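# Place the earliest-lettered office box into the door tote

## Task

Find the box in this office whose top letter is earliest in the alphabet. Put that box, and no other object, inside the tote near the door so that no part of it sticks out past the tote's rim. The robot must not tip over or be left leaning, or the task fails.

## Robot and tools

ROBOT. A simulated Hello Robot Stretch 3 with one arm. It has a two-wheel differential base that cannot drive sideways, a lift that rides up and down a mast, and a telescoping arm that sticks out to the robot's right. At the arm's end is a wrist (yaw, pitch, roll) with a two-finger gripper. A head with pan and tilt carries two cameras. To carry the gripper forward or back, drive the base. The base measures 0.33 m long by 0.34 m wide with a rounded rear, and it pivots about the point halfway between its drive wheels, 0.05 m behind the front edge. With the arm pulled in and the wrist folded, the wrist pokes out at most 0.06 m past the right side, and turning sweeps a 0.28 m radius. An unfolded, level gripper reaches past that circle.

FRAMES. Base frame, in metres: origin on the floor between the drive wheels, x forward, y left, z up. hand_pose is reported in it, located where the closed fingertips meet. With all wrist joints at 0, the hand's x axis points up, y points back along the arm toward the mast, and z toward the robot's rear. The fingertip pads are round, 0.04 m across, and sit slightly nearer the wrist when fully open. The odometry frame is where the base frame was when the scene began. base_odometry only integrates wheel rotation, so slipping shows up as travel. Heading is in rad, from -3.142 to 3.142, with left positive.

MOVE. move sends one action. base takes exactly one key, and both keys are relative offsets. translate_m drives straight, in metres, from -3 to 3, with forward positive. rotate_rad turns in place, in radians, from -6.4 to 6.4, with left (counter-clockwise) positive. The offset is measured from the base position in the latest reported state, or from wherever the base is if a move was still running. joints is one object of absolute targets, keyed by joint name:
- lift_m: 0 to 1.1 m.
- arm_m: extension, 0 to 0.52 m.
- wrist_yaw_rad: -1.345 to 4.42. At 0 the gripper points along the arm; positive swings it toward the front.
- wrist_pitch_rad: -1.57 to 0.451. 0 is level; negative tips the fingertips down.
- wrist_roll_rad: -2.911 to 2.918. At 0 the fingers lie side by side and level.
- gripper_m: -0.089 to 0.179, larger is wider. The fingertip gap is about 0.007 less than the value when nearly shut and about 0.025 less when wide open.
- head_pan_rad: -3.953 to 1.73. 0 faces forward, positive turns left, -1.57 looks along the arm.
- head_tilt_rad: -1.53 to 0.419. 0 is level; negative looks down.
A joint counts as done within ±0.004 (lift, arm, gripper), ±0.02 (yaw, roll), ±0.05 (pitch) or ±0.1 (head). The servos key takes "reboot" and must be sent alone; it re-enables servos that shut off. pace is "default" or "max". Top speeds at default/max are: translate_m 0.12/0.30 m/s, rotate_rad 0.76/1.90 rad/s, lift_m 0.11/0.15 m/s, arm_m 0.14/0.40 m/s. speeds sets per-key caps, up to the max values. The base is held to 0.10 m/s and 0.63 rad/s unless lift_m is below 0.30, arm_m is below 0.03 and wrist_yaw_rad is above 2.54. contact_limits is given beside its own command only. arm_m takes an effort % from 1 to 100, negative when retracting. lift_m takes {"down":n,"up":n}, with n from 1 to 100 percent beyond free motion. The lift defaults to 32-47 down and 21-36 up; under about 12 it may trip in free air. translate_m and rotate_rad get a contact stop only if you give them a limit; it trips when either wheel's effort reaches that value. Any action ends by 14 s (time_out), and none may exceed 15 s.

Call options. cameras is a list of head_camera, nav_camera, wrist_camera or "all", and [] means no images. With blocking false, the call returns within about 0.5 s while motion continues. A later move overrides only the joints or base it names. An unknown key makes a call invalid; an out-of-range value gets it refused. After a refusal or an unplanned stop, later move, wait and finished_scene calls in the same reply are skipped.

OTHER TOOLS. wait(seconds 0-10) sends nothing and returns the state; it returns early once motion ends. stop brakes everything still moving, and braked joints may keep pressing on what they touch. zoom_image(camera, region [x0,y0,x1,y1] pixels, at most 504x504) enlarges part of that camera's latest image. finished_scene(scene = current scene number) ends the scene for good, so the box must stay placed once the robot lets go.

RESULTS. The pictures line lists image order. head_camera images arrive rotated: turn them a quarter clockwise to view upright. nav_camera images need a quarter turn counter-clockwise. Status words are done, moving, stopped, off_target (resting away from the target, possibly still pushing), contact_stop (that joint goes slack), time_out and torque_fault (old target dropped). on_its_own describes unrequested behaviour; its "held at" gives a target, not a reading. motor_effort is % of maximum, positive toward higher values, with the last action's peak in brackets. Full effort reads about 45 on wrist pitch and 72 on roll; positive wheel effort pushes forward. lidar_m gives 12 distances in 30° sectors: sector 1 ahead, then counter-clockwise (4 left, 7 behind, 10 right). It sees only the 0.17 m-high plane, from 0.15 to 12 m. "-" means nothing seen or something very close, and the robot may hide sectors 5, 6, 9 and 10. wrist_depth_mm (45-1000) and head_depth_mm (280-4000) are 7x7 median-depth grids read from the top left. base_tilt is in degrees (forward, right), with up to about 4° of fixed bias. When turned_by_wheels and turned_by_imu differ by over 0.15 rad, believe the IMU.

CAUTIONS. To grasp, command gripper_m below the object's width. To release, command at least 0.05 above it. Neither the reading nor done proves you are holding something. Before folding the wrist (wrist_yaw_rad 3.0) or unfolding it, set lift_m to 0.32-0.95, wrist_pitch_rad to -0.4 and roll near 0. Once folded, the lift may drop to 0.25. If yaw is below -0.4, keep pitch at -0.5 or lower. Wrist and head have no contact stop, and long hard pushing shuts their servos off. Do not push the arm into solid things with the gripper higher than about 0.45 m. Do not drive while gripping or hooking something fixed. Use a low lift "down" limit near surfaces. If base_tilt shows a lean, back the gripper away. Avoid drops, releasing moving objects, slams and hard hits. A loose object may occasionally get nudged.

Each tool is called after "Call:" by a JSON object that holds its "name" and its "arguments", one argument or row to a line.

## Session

Call:
{"name": "move", "arguments": {
  "joints": {"head_pan_rad": 0.0, "head_tilt_rad": -0.3, "lift_m": 0.28},
  "cameras": ["nav_camera", "head_camera"]
}}

Call:
{"name": "move", "arguments": {
  "joints": {"head_pan_rad": -1.8, "head_tilt_rad": -0.3},
  "cameras": ["nav_camera", "head_camera"]
}}

Call:
{"name": "move", "arguments": {
  "joints": {"head_pan_rad": -3.6, "head_tilt_rad": -0.3},
  "cameras": ["nav_camera", "head_camera"]
}}

Scene clock: 1.37 s.
move: done
base_odometry: x=+0.000 y=+0.000 heading=+0.000
turned_by_wheels: +0.000
turned_by_imu: +0.000
base_tilt: forward=+0.9 right=-0.3
lidar_m: 0.73 0.73 0.91 1.57 1.58 1.09 1.00 1.01 1.25 1.55 1.23 0.79
head_depth_mm: 624 662 704 744 790 838 903 / 618 651 688 729 777 838 896 / 613 644 683 723 770 826 884 / 608 640 677 715 764 814 874 / 603 635 671 710 754 807 861 / 598 629 665 705 747 802 856 / 595 626 661 697 740 790 843
base_status: not commanded
joint_positions: lift_m=+0.280 arm_m=+0.002 wrist_yaw_rad=+3.032 wrist_pitch_rad=-0.535 wrist_roll_rad=+0.000 gripper_m=+0.037 head_pan_rad=+0.000 head_tilt_rad=-0.299
joint_status: all done
measured_speeds: all 0
motor_effort: left_wheel=-0.3(0.8) right_wheel=+2.0(3.0) lift_m=+19.5(25.5) arm_m=-11.6(12.2) wrist_yaw_rad=+0.7(1.4) wrist_pitch_rad=+2.6(2.7) wrist_roll_rad=+0.6(1.1) gripper_m=-1.2(1.2) head_pan_rad=+0.1(1.6) head_tilt_rad=-1.2(5.2)
hand_pose: x=+0.0015 y=+0.0602 z=+0.2673 quat_wxyz=(+0.224, +0.691, +0.150, +0.671) (m; base frame)
wrist_depth_mm: - 140 - - - - - / - 154 976 - - - - / 843 179 744 824 840 829 767 / 658 653 204 661 668 657 665 / 550 555 227 554 556 548 557 / 474 287 131 270 130 469 479 / 245 247 235 248 396 410 414
pictures: head_camera (sideways), nav_camera (sideways)
Images, in order (width x height): head_camera 896x504, nav_camera 672x504.

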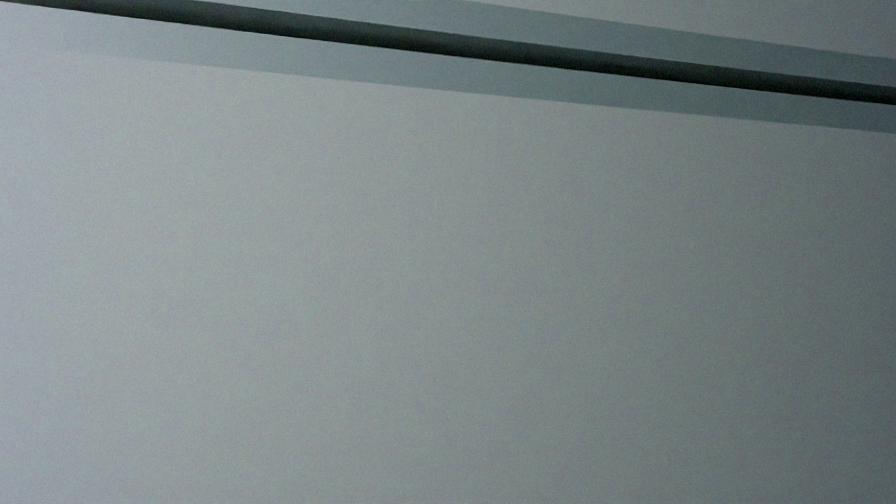

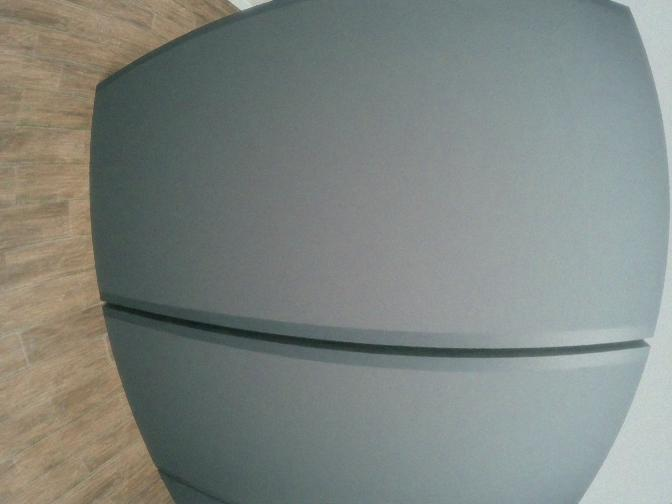

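Scene clock: 2.67 s.
move: done
base_odometry: x=+0.000 y=+0.000 heading=+0.000
turned_by_wheels: +0.000
turned_by_imu: +0.000
base_tilt: forward=+0.9 right=-0.1
lidar_m: 0.73 0.74 0.91 1.57 1.58 1.09 1.00 1.01 1.25 1.54 1.22 0.80
head_depth_mm: 1481 1518 1555 1587 1634 1667 1592 / 1728 1773 1836 1855 1948 1920 1589 / 2050 2149 2240 1955 2347 1999 1578 / 2034 2143 2236 1959 2492 1985 1580 / 1967 2065 2170 1956 2419 1993 1582 / 1913 2000 2088 1728 2354 1988 1566 / 1837 1932 2031 1724 2232 1895 1570
base_status: not commanded
joint_positions: lift_m=+0.280 arm_m=+0.002 wrist_yaw_rad=+3.032 wrist_pitch_rad=-0.535 wrist_roll_rad=+0.000 gripper_m=+0.037 head_pan_rad=-1.836 head_tilt_rad=-0.300
joint_status: all done
measured_speeds: all 0
motor_effort: left_wheel=-0.4(0.7) right_wheel=+2.4(2.6) lift_m=+19.8(19.8) arm_m=-15.7(15.9) wrist_yaw_rad=+1.0(1.3) wrist_pitch_rad=+2.2(2.7) wrist_roll_rad=+0.8(1.0) gripper_m=-0.2(1.1) head_pan_rad=+0.9(5.2) head_tilt_rad=-2.3(3.8)
hand_pose: x=+0.0015 y=+0.0602 z=+0.2673 quat_wxyz=(+0.224, +0.691, +0.150, +0.671) (m; base frame)
wrist_depth_mm: - 140 - - - - - / 989 154 966 - - - - / 808 179 760 802 814 835 794 / 663 639 205 675 652 663 650 / 549 556 226 554 547 555 555 / 470 281 130 264 130 473 470 / 248 249 237 248 390 415 405
pictures: head_camera (sideways), nav_camera (sideways)
Images, in order (width x height): head_camera 896x504, nav_camera 672x504.

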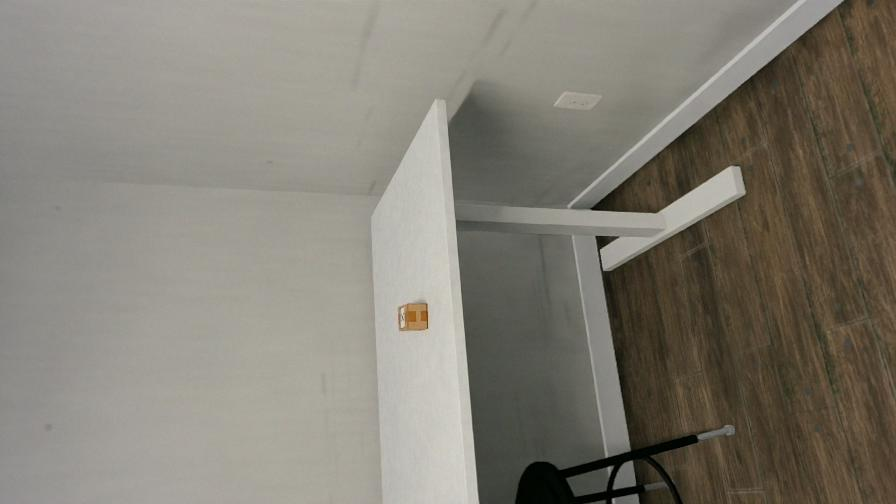

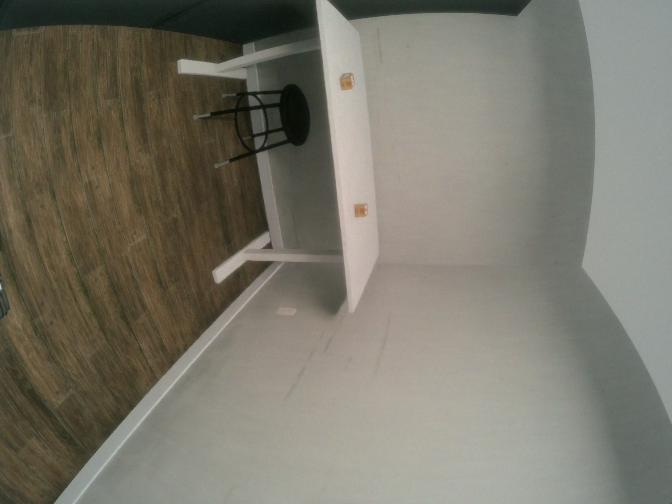

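Scene clock: 3.97 s.
move: done
base_odometry: x=+0.000 y=+0.000 heading=+0.000
turned_by_wheels: +0.000
turned_by_imu: +0.000
base_tilt: forward=+1.0 right=+0.0
lidar_m: 0.73 0.74 0.91 1.57 1.58 1.09 1.00 1.01 1.25 1.54 1.22 0.79
head_depth_mm: 1285 1381 1477 1603 1736 1857 1560 / 1196 1269 1355 1457 1578 1706 1591 / 1115 1183 1257 1342 1436 1543 1575 / 1048 1104 1168 1235 1324 1420 1494 / 989 1039 1092 1154 1231 1309 1399 / 927 977 1023 1082 1143 1216 1297 / 867 923 966 1017 1076 1132 1198
base_status: not commanded
joint_positions: lift_m=+0.280 arm_m=+0.002 wrist_yaw_rad=+3.032 wrist_pitch_rad=-0.535 wrist_roll_rad=+0.000 gripper_m=+0.037 head_pan_rad=-3.650 head_tilt_rad=-0.300
joint_status: all done
measured_speeds: all 0
motor_effort: left_wheel=-0.5(0.8) right_wheel=+2.3(2.6) lift_m=+19.6(20.1) arm_m=-19.4(19.5) wrist_yaw_rad=+0.8(1.4) wrist_pitch_rad=+2.5(2.9) wrist_roll_rad=+0.8(1.1) gripper_m=-0.5(1.3) head_pan_rad=+2.3(5.0) head_tilt_rad=-3.2(4.7)
hand_pose: x=+0.0015 y=+0.0602 z=+0.2673 quat_wxyz=(+0.224, +0.691, +0.150, +0.671) (m; base frame)
wrist_depth_mm: - 140 - - - - - / 959 154 - - - - - / 824 179 766 838 842 839 795 / 647 638 205 669 661 673 653 / 559 555 226 549 560 551 553 / 466 281 131 266 129 470 475 / 247 248 235 246 395 414 410
pictures: head_camera (sideways), nav_camera (sideways)
Images, in order (width x height): head_camera 896x504, nav_camera 672x504.

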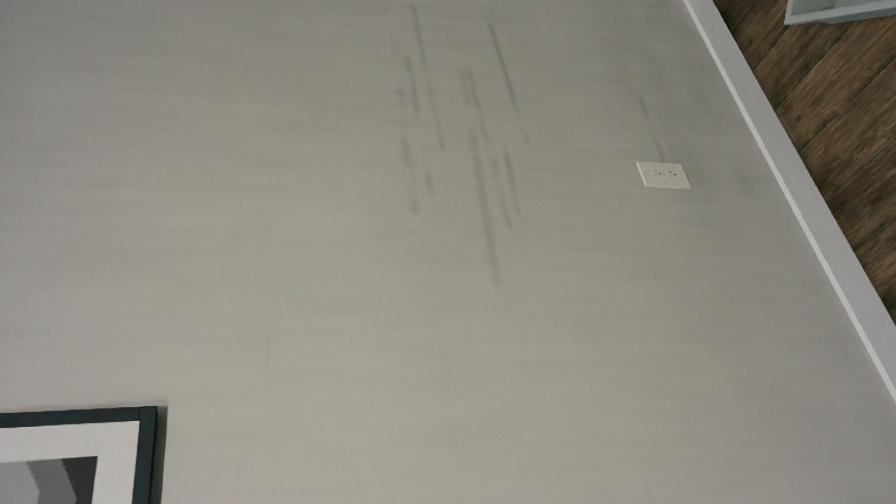

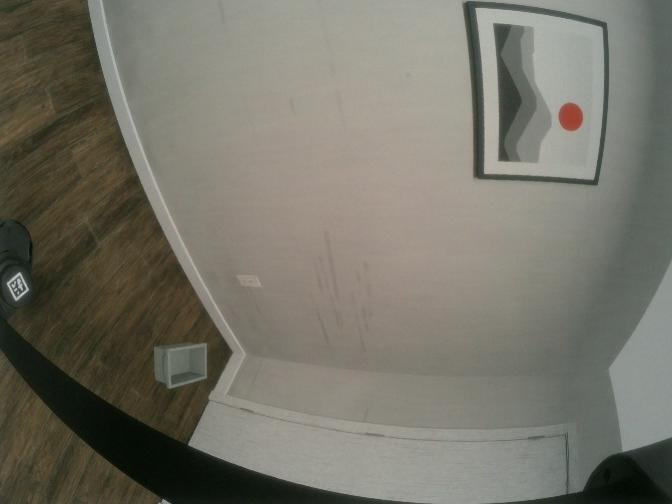

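Call:
{"name": "move", "arguments": {
  "joints": {"head_pan_rad": -1.75, "head_tilt_rad": -0.25},
  "cameras": ["head_camera"]
}}

Call:
{"name": "zoom_image", "arguments": {
  "camera": "head_camera",
  "region": [350, 260, 450, 360]
}}

Call:
{"name": "move", "arguments": {
  "joints": {"head_pan_rad": -1.25, "head_tilt_rad": -0.25},
  "cameras": ["head_camera"]
}}

Call:
{"name": "zoom_image", "arguments": {
  "camera": "head_camera",
  "region": [340, 200, 460, 320]
}}

Scene clock: 15.27 s.
move: done
base_odometry: x=+0.000 y=+0.000 heading=+0.000
turned_by_wheels: +0.000
turned_by_imu: +0.001
base_tilt: forward=+0.9 right=-0.2
lidar_m: 0.73 0.74 0.91 1.57 1.58 1.09 1.00 1.01 1.25 1.55 1.23 0.80
head_depth_mm: 1848 1858 1874 1830 1917 1927 1663 / 2064 2144 2237 1955 2287 2066 1676 / 2013 2113 2208 1936 2465 2047 1664 / 1978 2055 2171 1935 2395 2127 1661 / 1931 2024 2125 1912 2345 2113 1640 / 1897 1983 2074 1702 2230 2044 1635 / 1865 1918 2031 1688 1893 1938 1641
base_status: not commanded
joint_positions: lift_m=+0.280 arm_m=+0.002 wrist_yaw_rad=+3.032 wrist_pitch_rad=-0.535 wrist_roll_rad=+0.000 gripper_m=+0.037 head_pan_rad=-1.711 head_tilt_rad=-0.254
joint_status: all done
measured_speeds: all 0
motor_effort: left_wheel=-0.4(0.7) right_wheel=+2.5(2.7) lift_m=+19.8(19.9) arm_m=-22.2(22.6) wrist_yaw_rad=+0.6(1.1) wrist_pitch_rad=+2.4(2.8) wrist_roll_rad=+1.1(1.1) gripper_m=+0.0(0.9) head_pan_rad=-1.1(4.5) head_tilt_rad=+4.3(6.6)
hand_pose: x=+0.0015 y=+0.0602 z=+0.2673 quat_wxyz=(+0.224, +0.691, +0.150, +0.671) (m; base frame)
wrist_depth_mm: - 139 - - - - - / 998 154 997 - - - - / 827 180 765 829 847 829 785 / 649 644 203 660 660 657 675 / 542 549 227 554 547 563 552 / 469 283 132 267 130 466 479 / 249 246 236 247 390 413 412
pictures: head_camera (sideways)
Images, in order (width x height): head_camera 896x504.

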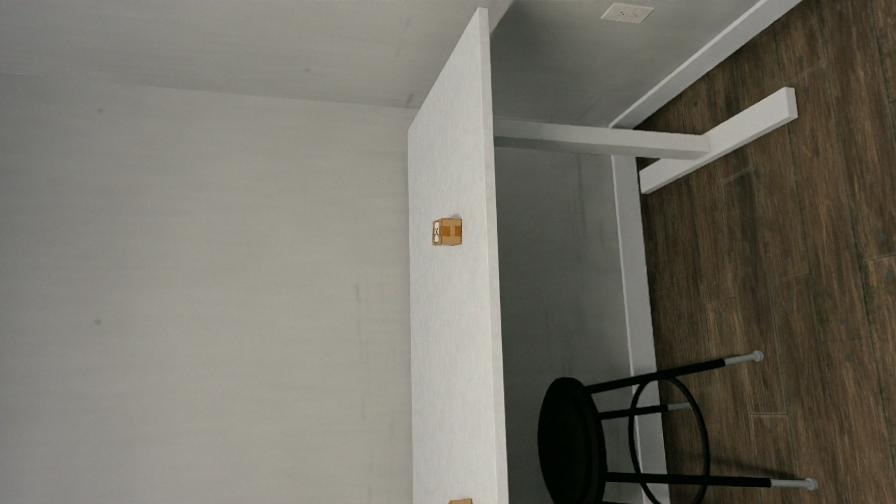

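Scaled by 5.040 from the camera's 896x504 image, which has a finer 1280x720 frame.

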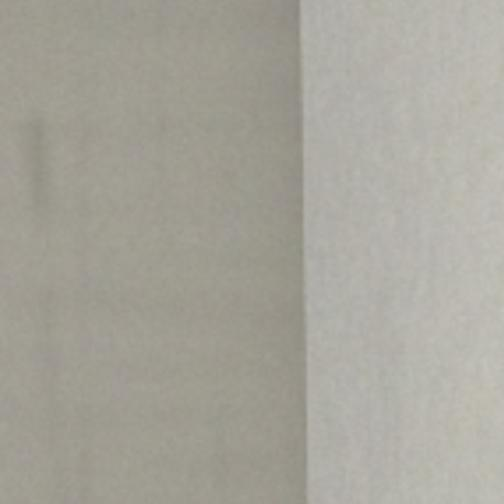

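Scene clock: 16.10 s.
move: done
base_odometry: x=+0.000 y=+0.000 heading=+0.000
turned_by_wheels: +0.000
turned_by_imu: +0.000
base_tilt: forward=+0.9 right=-0.1
lidar_m: 0.73 0.73 0.91 1.57 1.58 1.09 1.00 1.01 1.25 1.55 1.23 0.79
head_depth_mm: 1859 1932 1984 1799 2186 2078 1683 / 1911 1997 2062 1781 2198 2059 1669 / 1940 2016 2110 1773 2299 2031 1668 / 2011 2079 2182 1935 2383 2043 1657 / 1829 1877 1978 1884 2169 2036 1654 / 1441 1484 1544 1604 1662 1750 1643 / 1220 1237 1274 1314 1354 1402 1457
base_status: not commanded
joint_positions: lift_m=+0.280 arm_m=+0.002 wrist_yaw_rad=+3.032 wrist_pitch_rad=-0.535 wrist_roll_rad=+0.000 gripper_m=+0.037 head_pan_rad=-1.220 head_tilt_rad=-0.252
joint_status: all done
measured_speeds: all 0
motor_effort: left_wheel=-0.6(0.7) right_wheel=+2.4(2.7) lift_m=+19.7(20.0) arm_m=-21.9(22.5) wrist_yaw_rad=+0.8(1.4) wrist_pitch_rad=+2.2(2.8) wrist_roll_rad=+1.0(1.1) gripper_m=+0.0(1.0) head_pan_rad=+0.0(3.7) head_tilt_rad=+4.7(6.0)
hand_pose: x=+0.0015 y=+0.0602 z=+0.2673 quat_wxyz=(+0.224, +0.691, +0.150, +0.671) (m; base frame)
wrist_depth_mm: - 140 - - - - - / 973 154 - - - - - / 822 180 756 848 836 854 797 / 660 656 204 658 662 665 667 / 562 544 229 550 552 550 561 / 476 282 132 266 129 469 472 / 246 248 236 249 395 411 416
pictures: head_camera (sideways)
Images, in order (width x height): head_camera 896x504.

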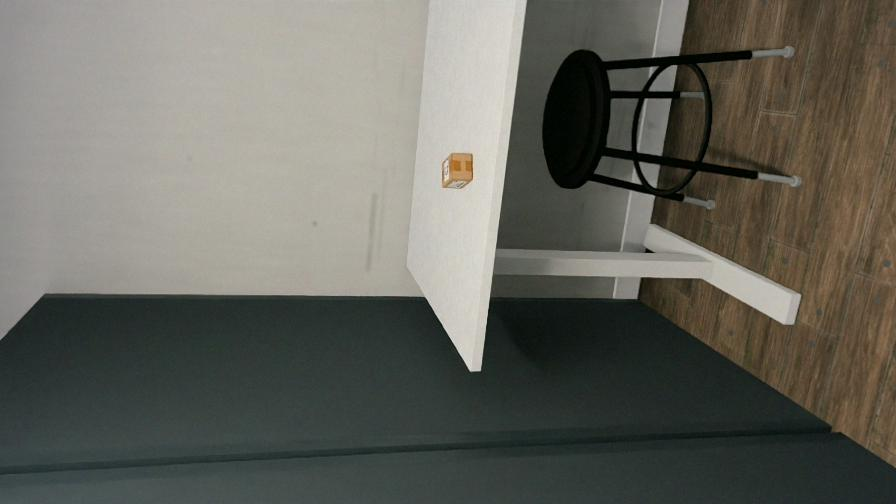

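Scaled by 4.200 from the camera's 896x504 image, which has a finer 1280x720 frame.

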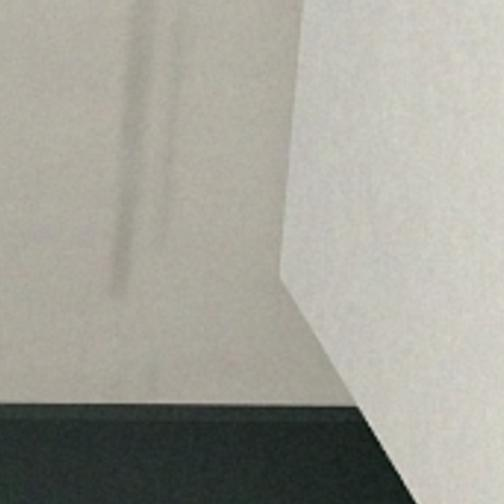

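Call:
{"name": "zoom_image", "arguments": {
  "camera": "head_camera",
  "region": [425, 140, 495, 200]
}}

Call:
{"name": "move", "arguments": {
  "joints": {"head_pan_rad": -1.7, "head_tilt_rad": -0.25},
  "cameras": ["head_camera"]
}}

Call:
{"name": "zoom_image", "arguments": {
  "camera": "head_camera",
  "region": [415, 195, 485, 265]
}}

Scaled by 7.200 from the camera's 896x504 image, which has a finer 1280x720 frame.

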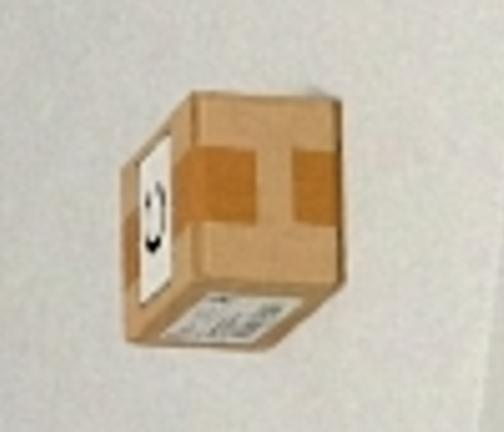

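Scene clock: 24.27 s.
move: done
base_odometry: x=+0.000 y=+0.000 heading=+0.000
turned_by_wheels: +0.000
turned_by_imu: +0.001
base_tilt: forward=+1.1 right=-0.2
lidar_m: 0.73 0.73 0.91 1.57 1.58 1.09 1.00 1.01 1.25 1.55 1.23 0.80
head_depth_mm: 1852 1875 1886 1828 1917 1928 1698 / 2075 2131 2208 1973 2278 2076 1686 / 2030 2126 2202 1977 2457 2079 1665 / 1973 2051 2168 1952 2401 2151 1665 / 1946 2043 2111 1742 2318 2136 1661 / 1893 1987 2058 1726 2218 2038 1651 / 1861 1928 2026 1706 2176 2027 1646
base_status: not commanded
joint_positions: lift_m=+0.280 arm_m=+0.002 wrist_yaw_rad=+3.032 wrist_pitch_rad=-0.535 wrist_roll_rad=+0.000 gripper_m=+0.037 head_pan_rad=-1.710 head_tilt_rad=-0.250
joint_status: all done
measured_speeds: all 0
motor_effort: left_wheel=-0.6(0.6) right_wheel=+1.8(2.6) lift_m=+19.8(20.0) arm_m=-22.1(22.1) wrist_yaw_rad=+0.9(1.1) wrist_pitch_rad=+2.4(2.8) wrist_roll_rad=+0.5(1.1) gripper_m=+0.0(1.0) head_pan_rad=-1.7(5.7) head_tilt_rad=+4.2(7.8)
hand_pose: x=+0.0015 y=+0.0602 z=+0.2673 quat_wxyz=(+0.224, +0.691, +0.150, +0.671) (m; base frame)
wrist_depth_mm: - 140 - - - - - / 979 154 990 - - - - / 831 179 760 845 855 813 774 / 677 639 204 666 684 664 667 / 550 559 227 550 543 539 541 / 475 284 132 265 130 460 476 / 248 249 234 247 394 416 410
pictures: head_camera (sideways)
Images, in order (width x height): head_camera 896x504.

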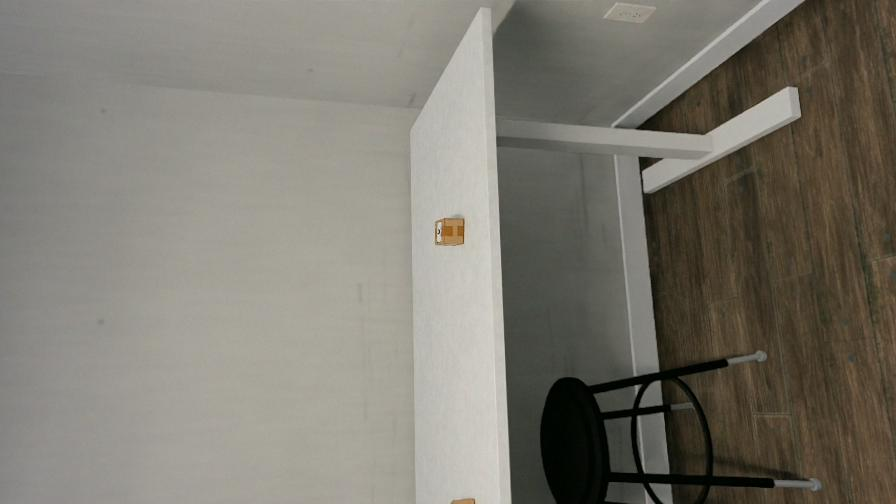

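Scaled by 7.200 from the camera's 896x504 image, which has a finer 1280x720 frame.

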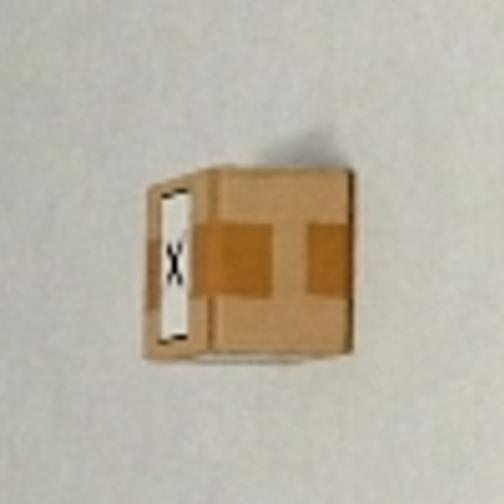

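Call:
{"name": "move", "arguments": {
  "joints": {"head_pan_rad": -1.15, "head_tilt_rad": -0.25},
  "cameras": ["head_camera"]
}}

Call:
{"name": "zoom_image", "arguments": {
  "camera": "head_camera",
  "region": [435, 95, 475, 155]
}}

Scene clock: 32.40 s.
move: done
base_odometry: x=+0.000 y=+0.000 heading=+0.000
turned_by_wheels: +0.000
turned_by_imu: +0.001
base_tilt: forward=+0.9 right=-0.1
lidar_m: 0.73 0.73 0.91 1.57 1.58 1.09 1.00 1.01 1.25 1.54 1.23 0.80
head_depth_mm: 1868 1947 2005 1810 1749 1996 1677 / 1928 1996 2101 1782 2215 2055 1666 / 1988 2044 2163 1841 2337 2068 1657 / 1881 1961 2078 1950 2299 2064 1672 / 1483 1541 1619 1675 1795 1897 1650 / 1241 1290 1326 1376 1440 1498 1534 / 1055 1091 1118 1164 1200 1247 1293
base_status: not commanded
joint_positions: lift_m=+0.280 arm_m=+0.002 wrist_yaw_rad=+3.032 wrist_pitch_rad=-0.535 wrist_roll_rad=+0.000 gripper_m=+0.037 head_pan_rad=-1.137 head_tilt_rad=-0.250
joint_status: all done
measured_speeds: all 0
motor_effort: left_wheel=-0.7(0.7) right_wheel=+2.4(2.7) lift_m=+19.7(20.2) arm_m=-21.6(21.8) wrist_yaw_rad=+0.8(1.2) wrist_pitch_rad=+2.2(2.7) wrist_roll_rad=+0.8(1.0) gripper_m=+0.7(1.2) head_pan_rad=+1.0(5.5) head_tilt_rad=+4.6(6.3)
hand_pose: x=+0.0015 y=+0.0602 z=+0.2673 quat_wxyz=(+0.224, +0.691, +0.150, +0.671) (m; base frame)
wrist_depth_mm: - 140 - - - - - / - 154 986 - - - - / 837 179 774 831 825 848 804 / 671 641 206 664 655 664 671 / 546 562 226 556 546 548 538 / 474 286 131 268 129 470 469 / 246 247 237 249 399 407 412
pictures: head_camera (sideways)
Images, in order (width x height): head_camera 896x504.

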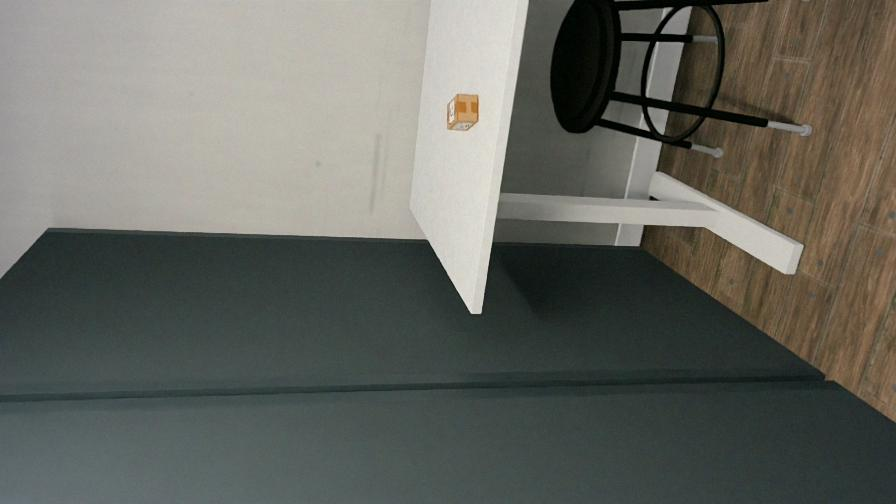

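Scaled by 8.400 from the camera's 896x504 image, which has a finer 1280x720 frame.

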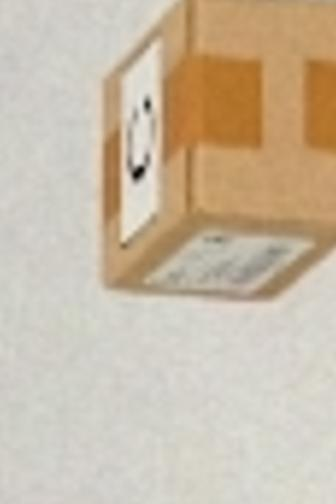

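Call:
{"name": "move", "arguments": {
  "base": {"rotate_rad": 1.451},
  "joints": {"head_pan_rad": 0.0, "head_tilt_rad": -0.4},
  "pace": "max",
  "cameras": ["nav_camera"]
}}

Call:
{"name": "move", "arguments": {
  "base": {"translate_m": 1.12},
  "joints": {"head_pan_rad": -1.1, "head_tilt_rad": -0.3},
  "pace": "max",
  "cameras": ["nav_camera"]
}}

Scene clock: 57.90 s.
move: done
base_odometry: x=+0.000 y=+0.000 heading=+1.451
turned_by_wheels: +1.451
turned_by_imu: +1.445
base_tilt: forward=+0.9 right=-0.1
lidar_m: 1.57 1.57 1.17 1.00 1.00 1.15 1.65 1.52 0.86 0.73 0.73 0.84
head_depth_mm: 1470 1580 1717 1862 2030 1786 1464 / 1439 1553 1661 1815 1985 1787 1456 / 1416 1521 1631 1759 1926 1785 1457 / 1388 1473 1594 1736 1874 1779 1436 / 1343 1441 1535 1664 1801 1768 1448 / 1324 1417 1497 1632 1763 1758 1440 / 1297 1386 1484 1593 1725 1757 1432
base_status: done
joint_positions: lift_m=+0.280 arm_m=+0.002 wrist_yaw_rad=+3.032 wrist_pitch_rad=-0.535 wrist_roll_rad=+0.000 gripper_m=+0.037 head_pan_rad=+0.012 head_tilt_rad=-0.398
joint_status: all done
measured_speeds: all 0
motor_effort: left_wheel=-8.5(16.7) right_wheel=+10.0(17.2) lift_m=+19.7(20.5) arm_m=-21.9(22.6) wrist_yaw_rad=+0.9(1.3) wrist_pitch_rad=+2.2(2.8) wrist_roll_rad=+0.6(1.0) gripper_m=+0.5(1.3) head_pan_rad=-2.4(5.2) head_tilt_rad=-2.1(4.8)
hand_pose: x=+0.0015 y=+0.0602 z=+0.2673 quat_wxyz=(+0.224, +0.691, +0.150, +0.671) (m; base frame)
wrist_depth_mm: 819 140 - - - - - / 873 154 - - - - 960 / 820 178 766 846 863 820 815 / 683 631 205 674 670 648 672 / 549 560 227 547 551 563 549 / 474 282 131 267 130 472 468 / 249 247 235 247 392 411 405
pictures: nav_camera (sideways)
Images, in order (width x height): nav_camera 672x504.

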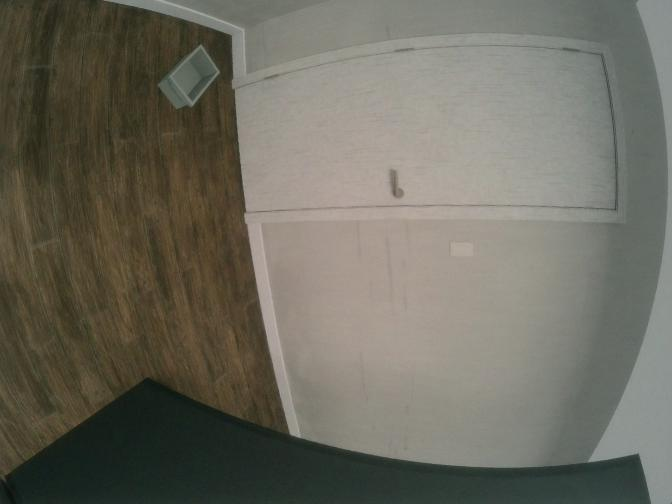

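Scene clock: 63.00 s.
move: done
base_odometry: x=+0.134 y=+1.112 heading=+1.451
turned_by_wheels: +0.000
turned_by_imu: +0.000
base_tilt: forward=+0.9 right=-0.1
lidar_m: 0.52 0.50 0.58 0.98 1.31 1.49 2.54 0.88 0.61 0.85 1.08 0.61
head_depth_mm: 2996 3127 3245 3418 2794 2028 1593 / 3009 3179 3317 3433 2729 2006 1596 / 2794 3061 3348 3512 2729 2003 1575 / 1780 1893 2049 2239 2368 1988 1581 / 1335 1400 1469 1547 1648 1728 1566 / 1060 1099 1146 1186 1246 1294 1363 / 882 903 931 965 995 1034 1079
base_status: done
joint_positions: lift_m=+0.280 arm_m=+0.002 wrist_yaw_rad=+3.032 wrist_pitch_rad=-0.535 wrist_roll_rad=+0.000 gripper_m=+0.037 head_pan_rad=-1.101 head_tilt_rad=-0.300
joint_status: all done
measured_speeds: all 0
motor_effort: left_wheel=+4.4(11.8) right_wheel=+2.4(20.5) lift_m=+20.2(20.5) arm_m=-17.4(22.0) wrist_yaw_rad=+0.8(1.4) wrist_pitch_rad=+2.4(3.0) wrist_roll_rad=+0.8(1.1) gripper_m=-0.3(1.5) head_pan_rad=+2.9(4.4) head_tilt_rad=+3.5(6.7)
hand_pose: x=+0.0015 y=+0.0601 z=+0.2673 quat_wxyz=(+0.224, +0.691, +0.150, +0.671) (m; base frame)
wrist_depth_mm: - 139 - - 812 596 448 / - 154 848 - 869 603 463 / 836 178 761 833 833 606 486 / 647 628 205 671 667 649 477 / 540 557 228 547 545 538 515 / 473 282 131 269 130 476 472 / 247 247 235 245 391 411 408
pictures: nav_camera (sideways)
Images, in order (width x height): nav_camera 672x504.

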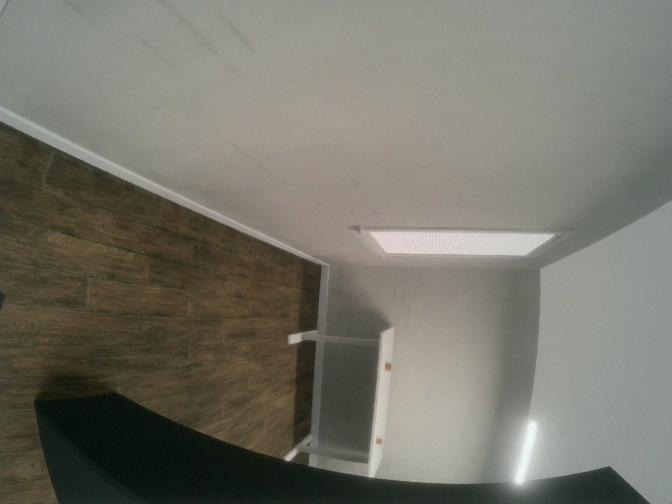

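Call:
{"name": "move", "arguments": {
  "base": {"rotate_rad": -1.3055},
  "pace": "max",
  "cameras": []
}}

Call:
{"name": "move", "arguments": {
  "base": {"translate_m": 1.06},
  "joints": {"head_pan_rad": -1.0, "head_tilt_rad": -0.3},
  "pace": "max",
  "cameras": ["nav_camera", "head_camera"]
}}

Scene clock: 69.17 s.
move: done
base_odometry: x=+0.134 y=+1.112 heading=+0.146
turned_by_wheels: -1.305
turned_by_imu: -1.300
base_tilt: forward=+1.1 right=-0.2
lidar_m: 2.06 0.74 0.54 0.50 0.51 0.71 1.31 1.35 1.85 1.67 0.61 0.62
head_depth_mm: 1314 1474 1679 1932 2287 2020 1604 / 1012 1106 1217 1347 1517 1726 1587 / 826 883 954 1040 1129 1243 1381 / 698 739 786 838 903 970 1055 / 604 634 668 706 750 796 854 / 530 555 581 609 642 676 722 / 495 521 555 595 638 689 747
base_status: done
joint_positions: lift_m=+0.280 arm_m=+0.002 wrist_yaw_rad=+3.032 wrist_pitch_rad=-0.535 wrist_roll_rad=+0.000 gripper_m=+0.037 head_pan_rad=-1.100 head_tilt_rad=-0.300
joint_status: not commanded
measured_speeds: all 0
motor_effort: left_wheel=+8.7(18.5) right_wheel=-8.7(14.5) lift_m=+20.6(20.8) arm_m=-21.5(22.5) wrist_yaw_rad=+1.0(1.4) wrist_pitch_rad=+2.8(2.8) wrist_roll_rad=+0.7(1.0) gripper_m=-0.5(1.4) head_pan_rad=+2.8(3.6) head_tilt_rad=+3.1(4.1)
hand_pose: x=+0.0015 y=+0.0601 z=+0.2673 quat_wxyz=(+0.224, +0.691, +0.150, +0.671) (m; base frame)
wrist_depth_mm: 481 140 511 543 564 584 593 / 533 155 549 595 615 626 657 / 578 177 583 671 680 701 712 / 636 621 204 676 654 660 671 / 547 552 226 550 543 546 540 / 467 282 132 269 129 475 467 / 245 246 237 248 391 416 417
pictures: none
No camera images: "cameras" was empty.

Scene clock: 74.07 s.
move: done
base_odometry: x=+1.183 y=+1.266 heading=+0.145
turned_by_wheels: +0.000
turned_by_imu: +0.000
base_tilt: forward=+0.9 right=+0.0
lidar_m: 1.94 0.75 0.55 0.53 0.55 0.74 1.97 0.62 0.47 1.32 3.05 2.45
head_depth_mm: 2989 3072 3212 3349 2771 2028 1597 / 3161 3279 3440 3522 2757 1995 1594 / 3331 3521 3670 3774 2749 1986 1581 / 3496 3692 3843 3966 2735 2003 1573 / 3191 3335 3561 3666 2714 1989 1573 / 2854 2983 3118 3324 2707 1990 1576 / 2622 2684 2752 2805 2585 1975 1566
base_status: done
joint_positions: lift_m=+0.280 arm_m=+0.002 wrist_yaw_rad=+3.032 wrist_pitch_rad=-0.535 wrist_roll_rad=+0.000 gripper_m=+0.037 head_pan_rad=-0.998 head_tilt_rad=-0.300
joint_status: all done
measured_speeds: all 0
motor_effort: left_wheel=+0.9(17.7) right_wheel=+3.3(14.9) lift_m=+20.8(20.9) arm_m=-21.1(22.5) wrist_yaw_rad=+0.9(1.4) wrist_pitch_rad=+2.3(3.0) wrist_roll_rad=+0.9(1.1) gripper_m=+0.0(1.4) head_pan_rad=-1.8(4.1) head_tilt_rad=+3.0(4.6)
hand_pose: x=+0.0015 y=+0.0601 z=+0.2673 quat_wxyz=(+0.224, +0.691, +0.150, +0.671) (m; base frame)
wrist_depth_mm: 507 140 537 544 554 580 587 / 559 155 572 609 620 642 665 / 617 180 619 655 681 697 732 / 657 630 204 659 660 663 662 / 551 548 227 547 552 552 547 / 467 285 131 267 130 480 478 / 248 245 235 248 394 410 408
pictures: head_camera (sideways), nav_camera (sideways)
Images, in order (width x height): head_camera 896x504, nav_camera 672x504.

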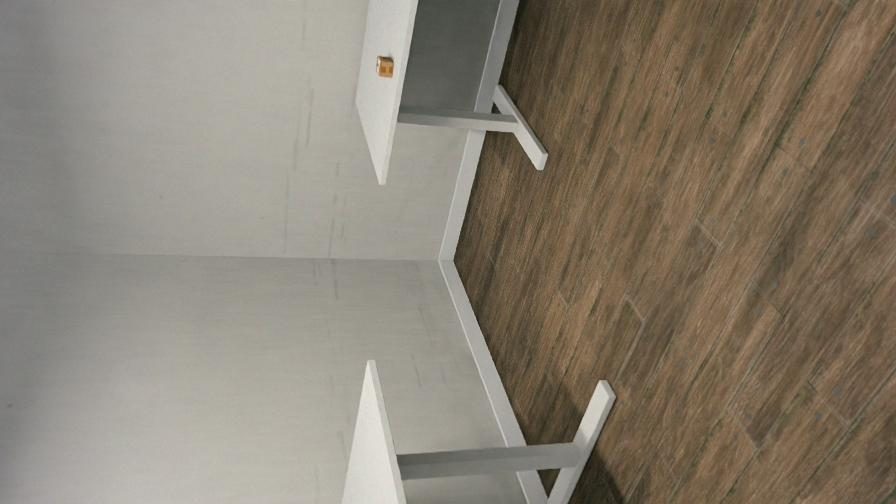

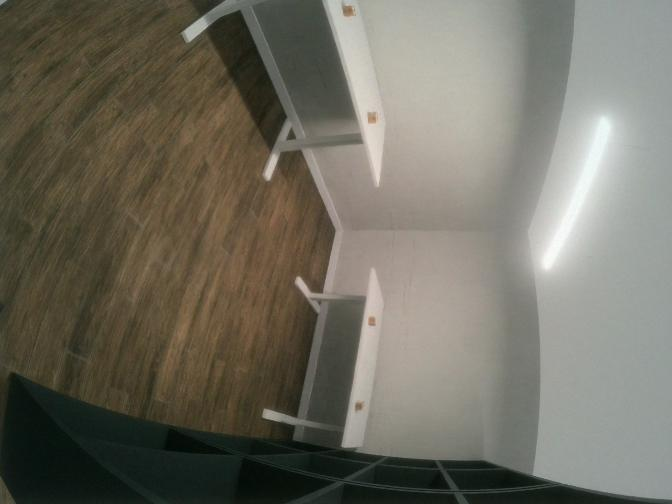

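Call:
{"name": "move", "arguments": {
  "base": {"rotate_rad": -0.999},
  "pace": "max",
  "cameras": []
}}

Call:
{"name": "move", "arguments": {
  "base": {"translate_m": 1.8},
  "joints": {"head_pan_rad": -0.3, "head_tilt_rad": -0.3},
  "pace": "max",
  "cameras": ["nav_camera", "head_camera"]
}}

Scene clock: 98.53 s.
move: done
base_odometry: x=+1.183 y=+1.266 heading=-0.853
turned_by_wheels: -0.999
turned_by_imu: -0.995
base_tilt: forward=+1.0 right=-0.1
lidar_m: 3.03 2.45 1.72 0.71 0.54 0.53 0.56 0.79 2.36 0.58 0.47 1.32
head_depth_mm: 410 435 464 497 534 577 627 / 395 417 444 474 507 548 591 / 381 402 426 454 486 521 561 / 395 412 430 454 481 510 550 / 612 1226 1295 1031 776 1172 960 / 1110 1179 1250 1284 1410 1511 1524 / 1917 2059 2840 3119 2566 1967 1571
base_status: done
joint_positions: lift_m=+0.280 arm_m=+0.002 wrist_yaw_rad=+3.032 wrist_pitch_rad=-0.535 wrist_roll_rad=+0.000 gripper_m=+0.037 head_pan_rad=-1.000 head_tilt_rad=-0.300
joint_status: not commanded
measured_speeds: all 0
motor_effort: left_wheel=+9.3(17.2) right_wheel=-8.8(15.5) lift_m=+21.0(21.1) arm_m=-21.5(22.3) wrist_yaw_rad=+0.6(1.3) wrist_pitch_rad=+2.6(2.8) wrist_roll_rad=+0.8(1.0) gripper_m=-0.4(1.3) head_pan_rad=-4.0(4.0) head_tilt_rad=+2.7(3.3)
hand_pose: x=+0.0015 y=+0.0601 z=+0.2673 quat_wxyz=(+0.224, +0.691, +0.150, +0.671) (m; base frame)
wrist_depth_mm: 449 140 760 - - - - / 471 155 811 - - - - / 488 180 738 836 829 824 833 / 505 579 206 679 671 670 660 / 518 550 229 550 553 550 549 / 470 284 132 267 129 478 467 / 247 248 236 245 391 412 409
pictures: none
No camera images: "cameras" was empty.

Scene clock: 105.93 s.
move: done
base_odometry: x=+2.367 y=-0.090 heading=-0.853
turned_by_wheels: +0.000
turned_by_imu: -0.001
base_tilt: forward=+0.9 right=-0.2
lidar_m: 1.82 1.46 0.98 1.50 1.55 2.02 1.54 1.54 1.14 1.37 1.55 1.30
head_depth_mm: 1461 1528 1599 1683 1239 1811 1593 / 1501 1578 1657 1720 1238 1862 1593 / 1551 1627 1714 1773 1232 1753 1570 / 1602 1678 1761 1891 1226 1991 1575 / 1651 1755 1844 1963 2056 1998 1570 / 1725 1808 1921 2023 2175 1985 1562 / 1781 1880 1997 2131 2282 1969 1565
base_status: done
joint_positions: lift_m=+0.280 arm_m=+0.002 wrist_yaw_rad=+3.032 wrist_pitch_rad=-0.535 wrist_roll_rad=+0.000 gripper_m=+0.037 head_pan_rad=-0.300 head_tilt_rad=-0.300
joint_status: all done
measured_speeds: all 0
motor_effort: left_wheel=+3.3(17.1) right_wheel=+0.0(15.2) lift_m=+21.1(21.3) arm_m=-14.7(22.0) wrist_yaw_rad=+0.7(1.4) wrist_pitch_rad=+2.2(2.9) wrist_roll_rad=+0.7(1.1) gripper_m=-0.1(1.4) head_pan_rad=-3.0(6.1) head_tilt_rad=+1.8(4.6)
hand_pose: x=+0.0015 y=+0.0601 z=+0.2673 quat_wxyz=(+0.224, +0.691, +0.150, +0.671) (m; base frame)
wrist_depth_mm: - 140 - - - - - / - 154 982 - - - - / 850 179 764 822 829 840 833 / 662 646 204 670 663 654 668 / 548 552 225 555 555 559 546 / 462 284 132 269 129 477 474 / 245 247 236 249 392 412 413
pictures: head_camera (sideways), nav_camera (sideways)
Images, in order (width x height): head_camera 896x504, nav_camera 672x504.

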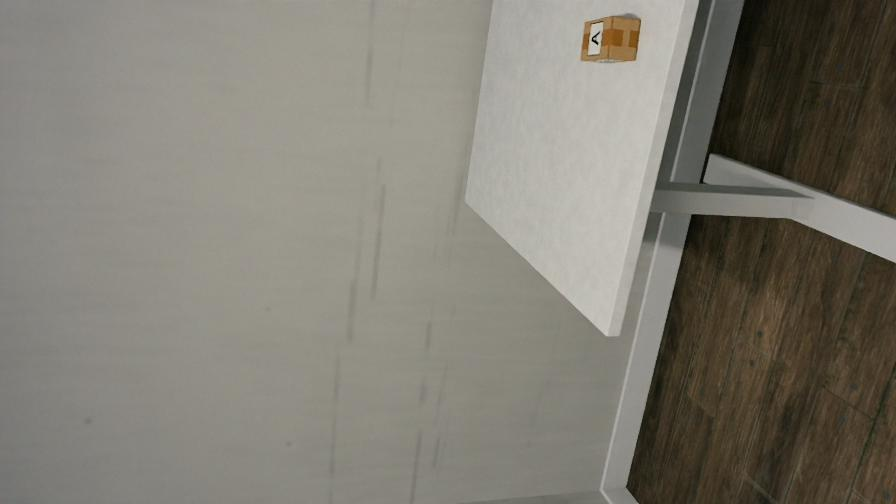

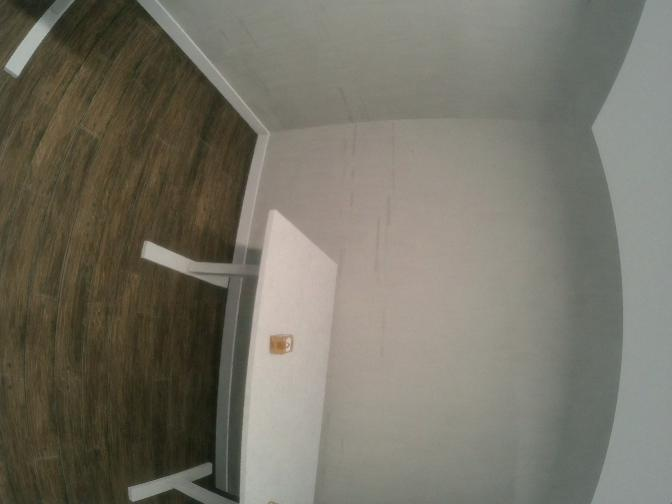

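Call:
{"name": "move", "arguments": {

}}

Call:
{"name": "zoom_image", "arguments": {
  "camera": "head_camera",
  "region": [570, 0, 650, 75]
}}

Scene clock: 128.73 s.
base_odometry: x=+2.367 y=-0.090 heading=-0.853
turned_by_wheels: +0.000
turned_by_imu: +0.000
base_tilt: forward=+1.0 right=-0.2
lidar_m: 1.82 1.46 0.99 1.50 1.55 2.02 1.55 1.55 1.15 1.37 1.55 1.30
head_depth_mm: 1475 1528 1603 1674 1239 1817 1595 / 1507 1579 1671 1730 1233 1855 1582 / 1553 1627 1703 1780 1229 1750 1574 / 1600 1685 1778 1873 1221 2001 1579 / 1652 1744 1845 1967 2059 1990 1581 / 1713 1799 1920 2046 2208 1980 1572 / 1778 1885 2000 2096 2276 1978 1575
base_status: done
joint_positions: lift_m=+0.280 arm_m=+0.002 wrist_yaw_rad=+3.032 wrist_pitch_rad=-0.535 wrist_roll_rad=+0.000 gripper_m=+0.037 head_pan_rad=-0.300 head_tilt_rad=-0.300
joint_status: all done
measured_speeds: all 0
motor_effort: left_wheel=+3.2(17.1) right_wheel=+0.4(15.2) lift_m=+21.2(21.3) arm_m=-12.3(22.0) wrist_yaw_rad=+0.8(1.4) wrist_pitch_rad=+2.5(2.9) wrist_roll_rad=+0.8(1.1) gripper_m=+0.0(1.4) head_pan_rad=-2.8(6.1) head_tilt_rad=+0.7(4.6)
hand_pose: x=+0.0015 y=+0.0601 z=+0.2673 quat_wxyz=(+0.224, +0.691, +0.150, +0.671) (m; base frame)
wrist_depth_mm: - 140 - - - - - / - 154 990 - - - - / 862 178 757 830 843 835 818 / 667 650 204 679 668 665 657 / 550 553 230 553 552 547 566 / 470 282 131 267 130 471 471 / 248 247 235 248 391 407 410
pictures: head_camera (sideways), nav_camera (sideways), wrist_camera
Images, in order (width x height): head_camera 896x504, nav_camera 672x504, wrist_camera 644x364.

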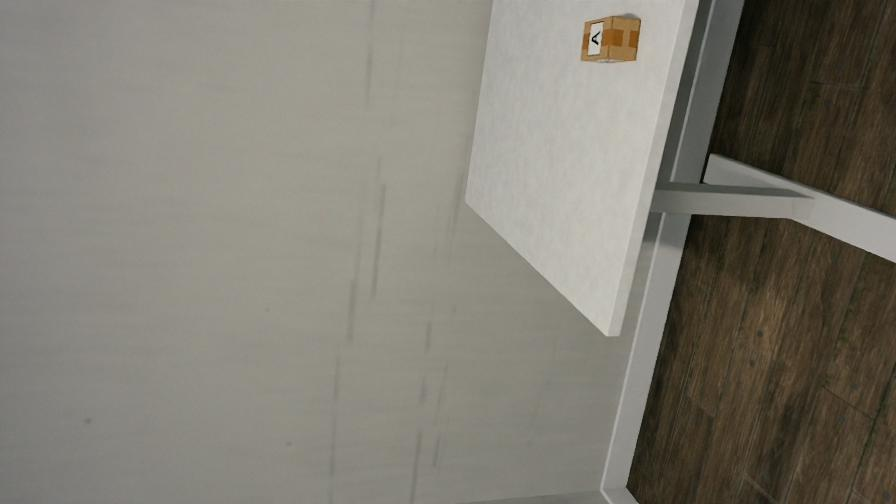

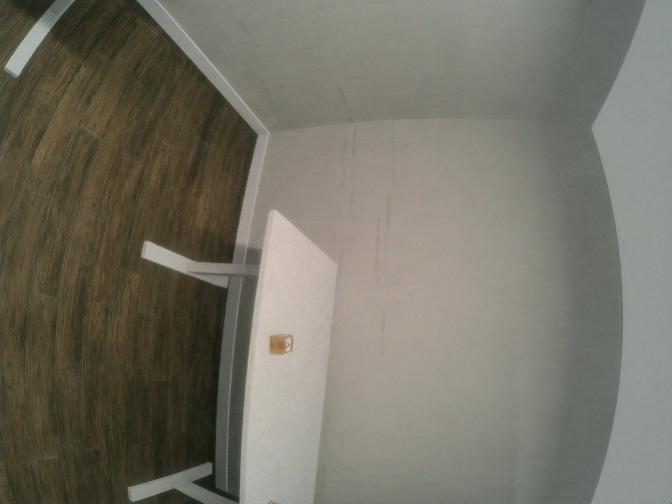

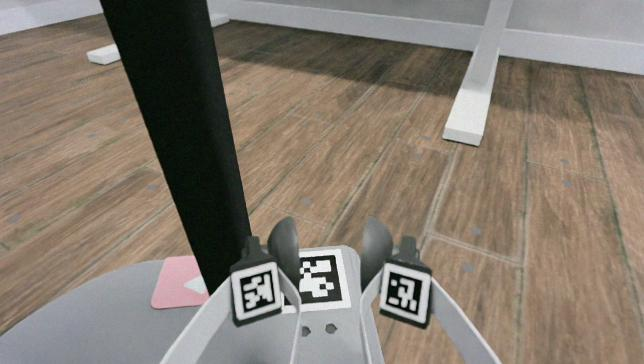

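Scaled by 6.300 from the camera's 896x504 image, which has a finer 1280x720 frame.

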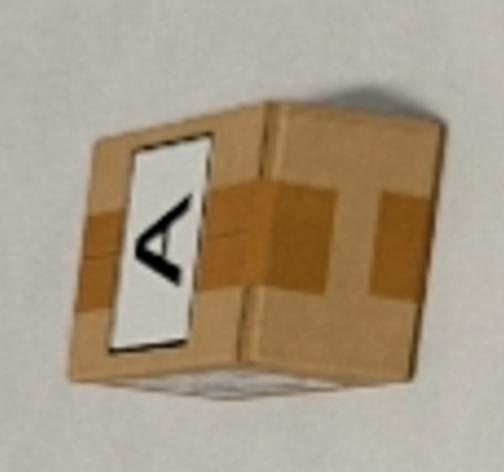

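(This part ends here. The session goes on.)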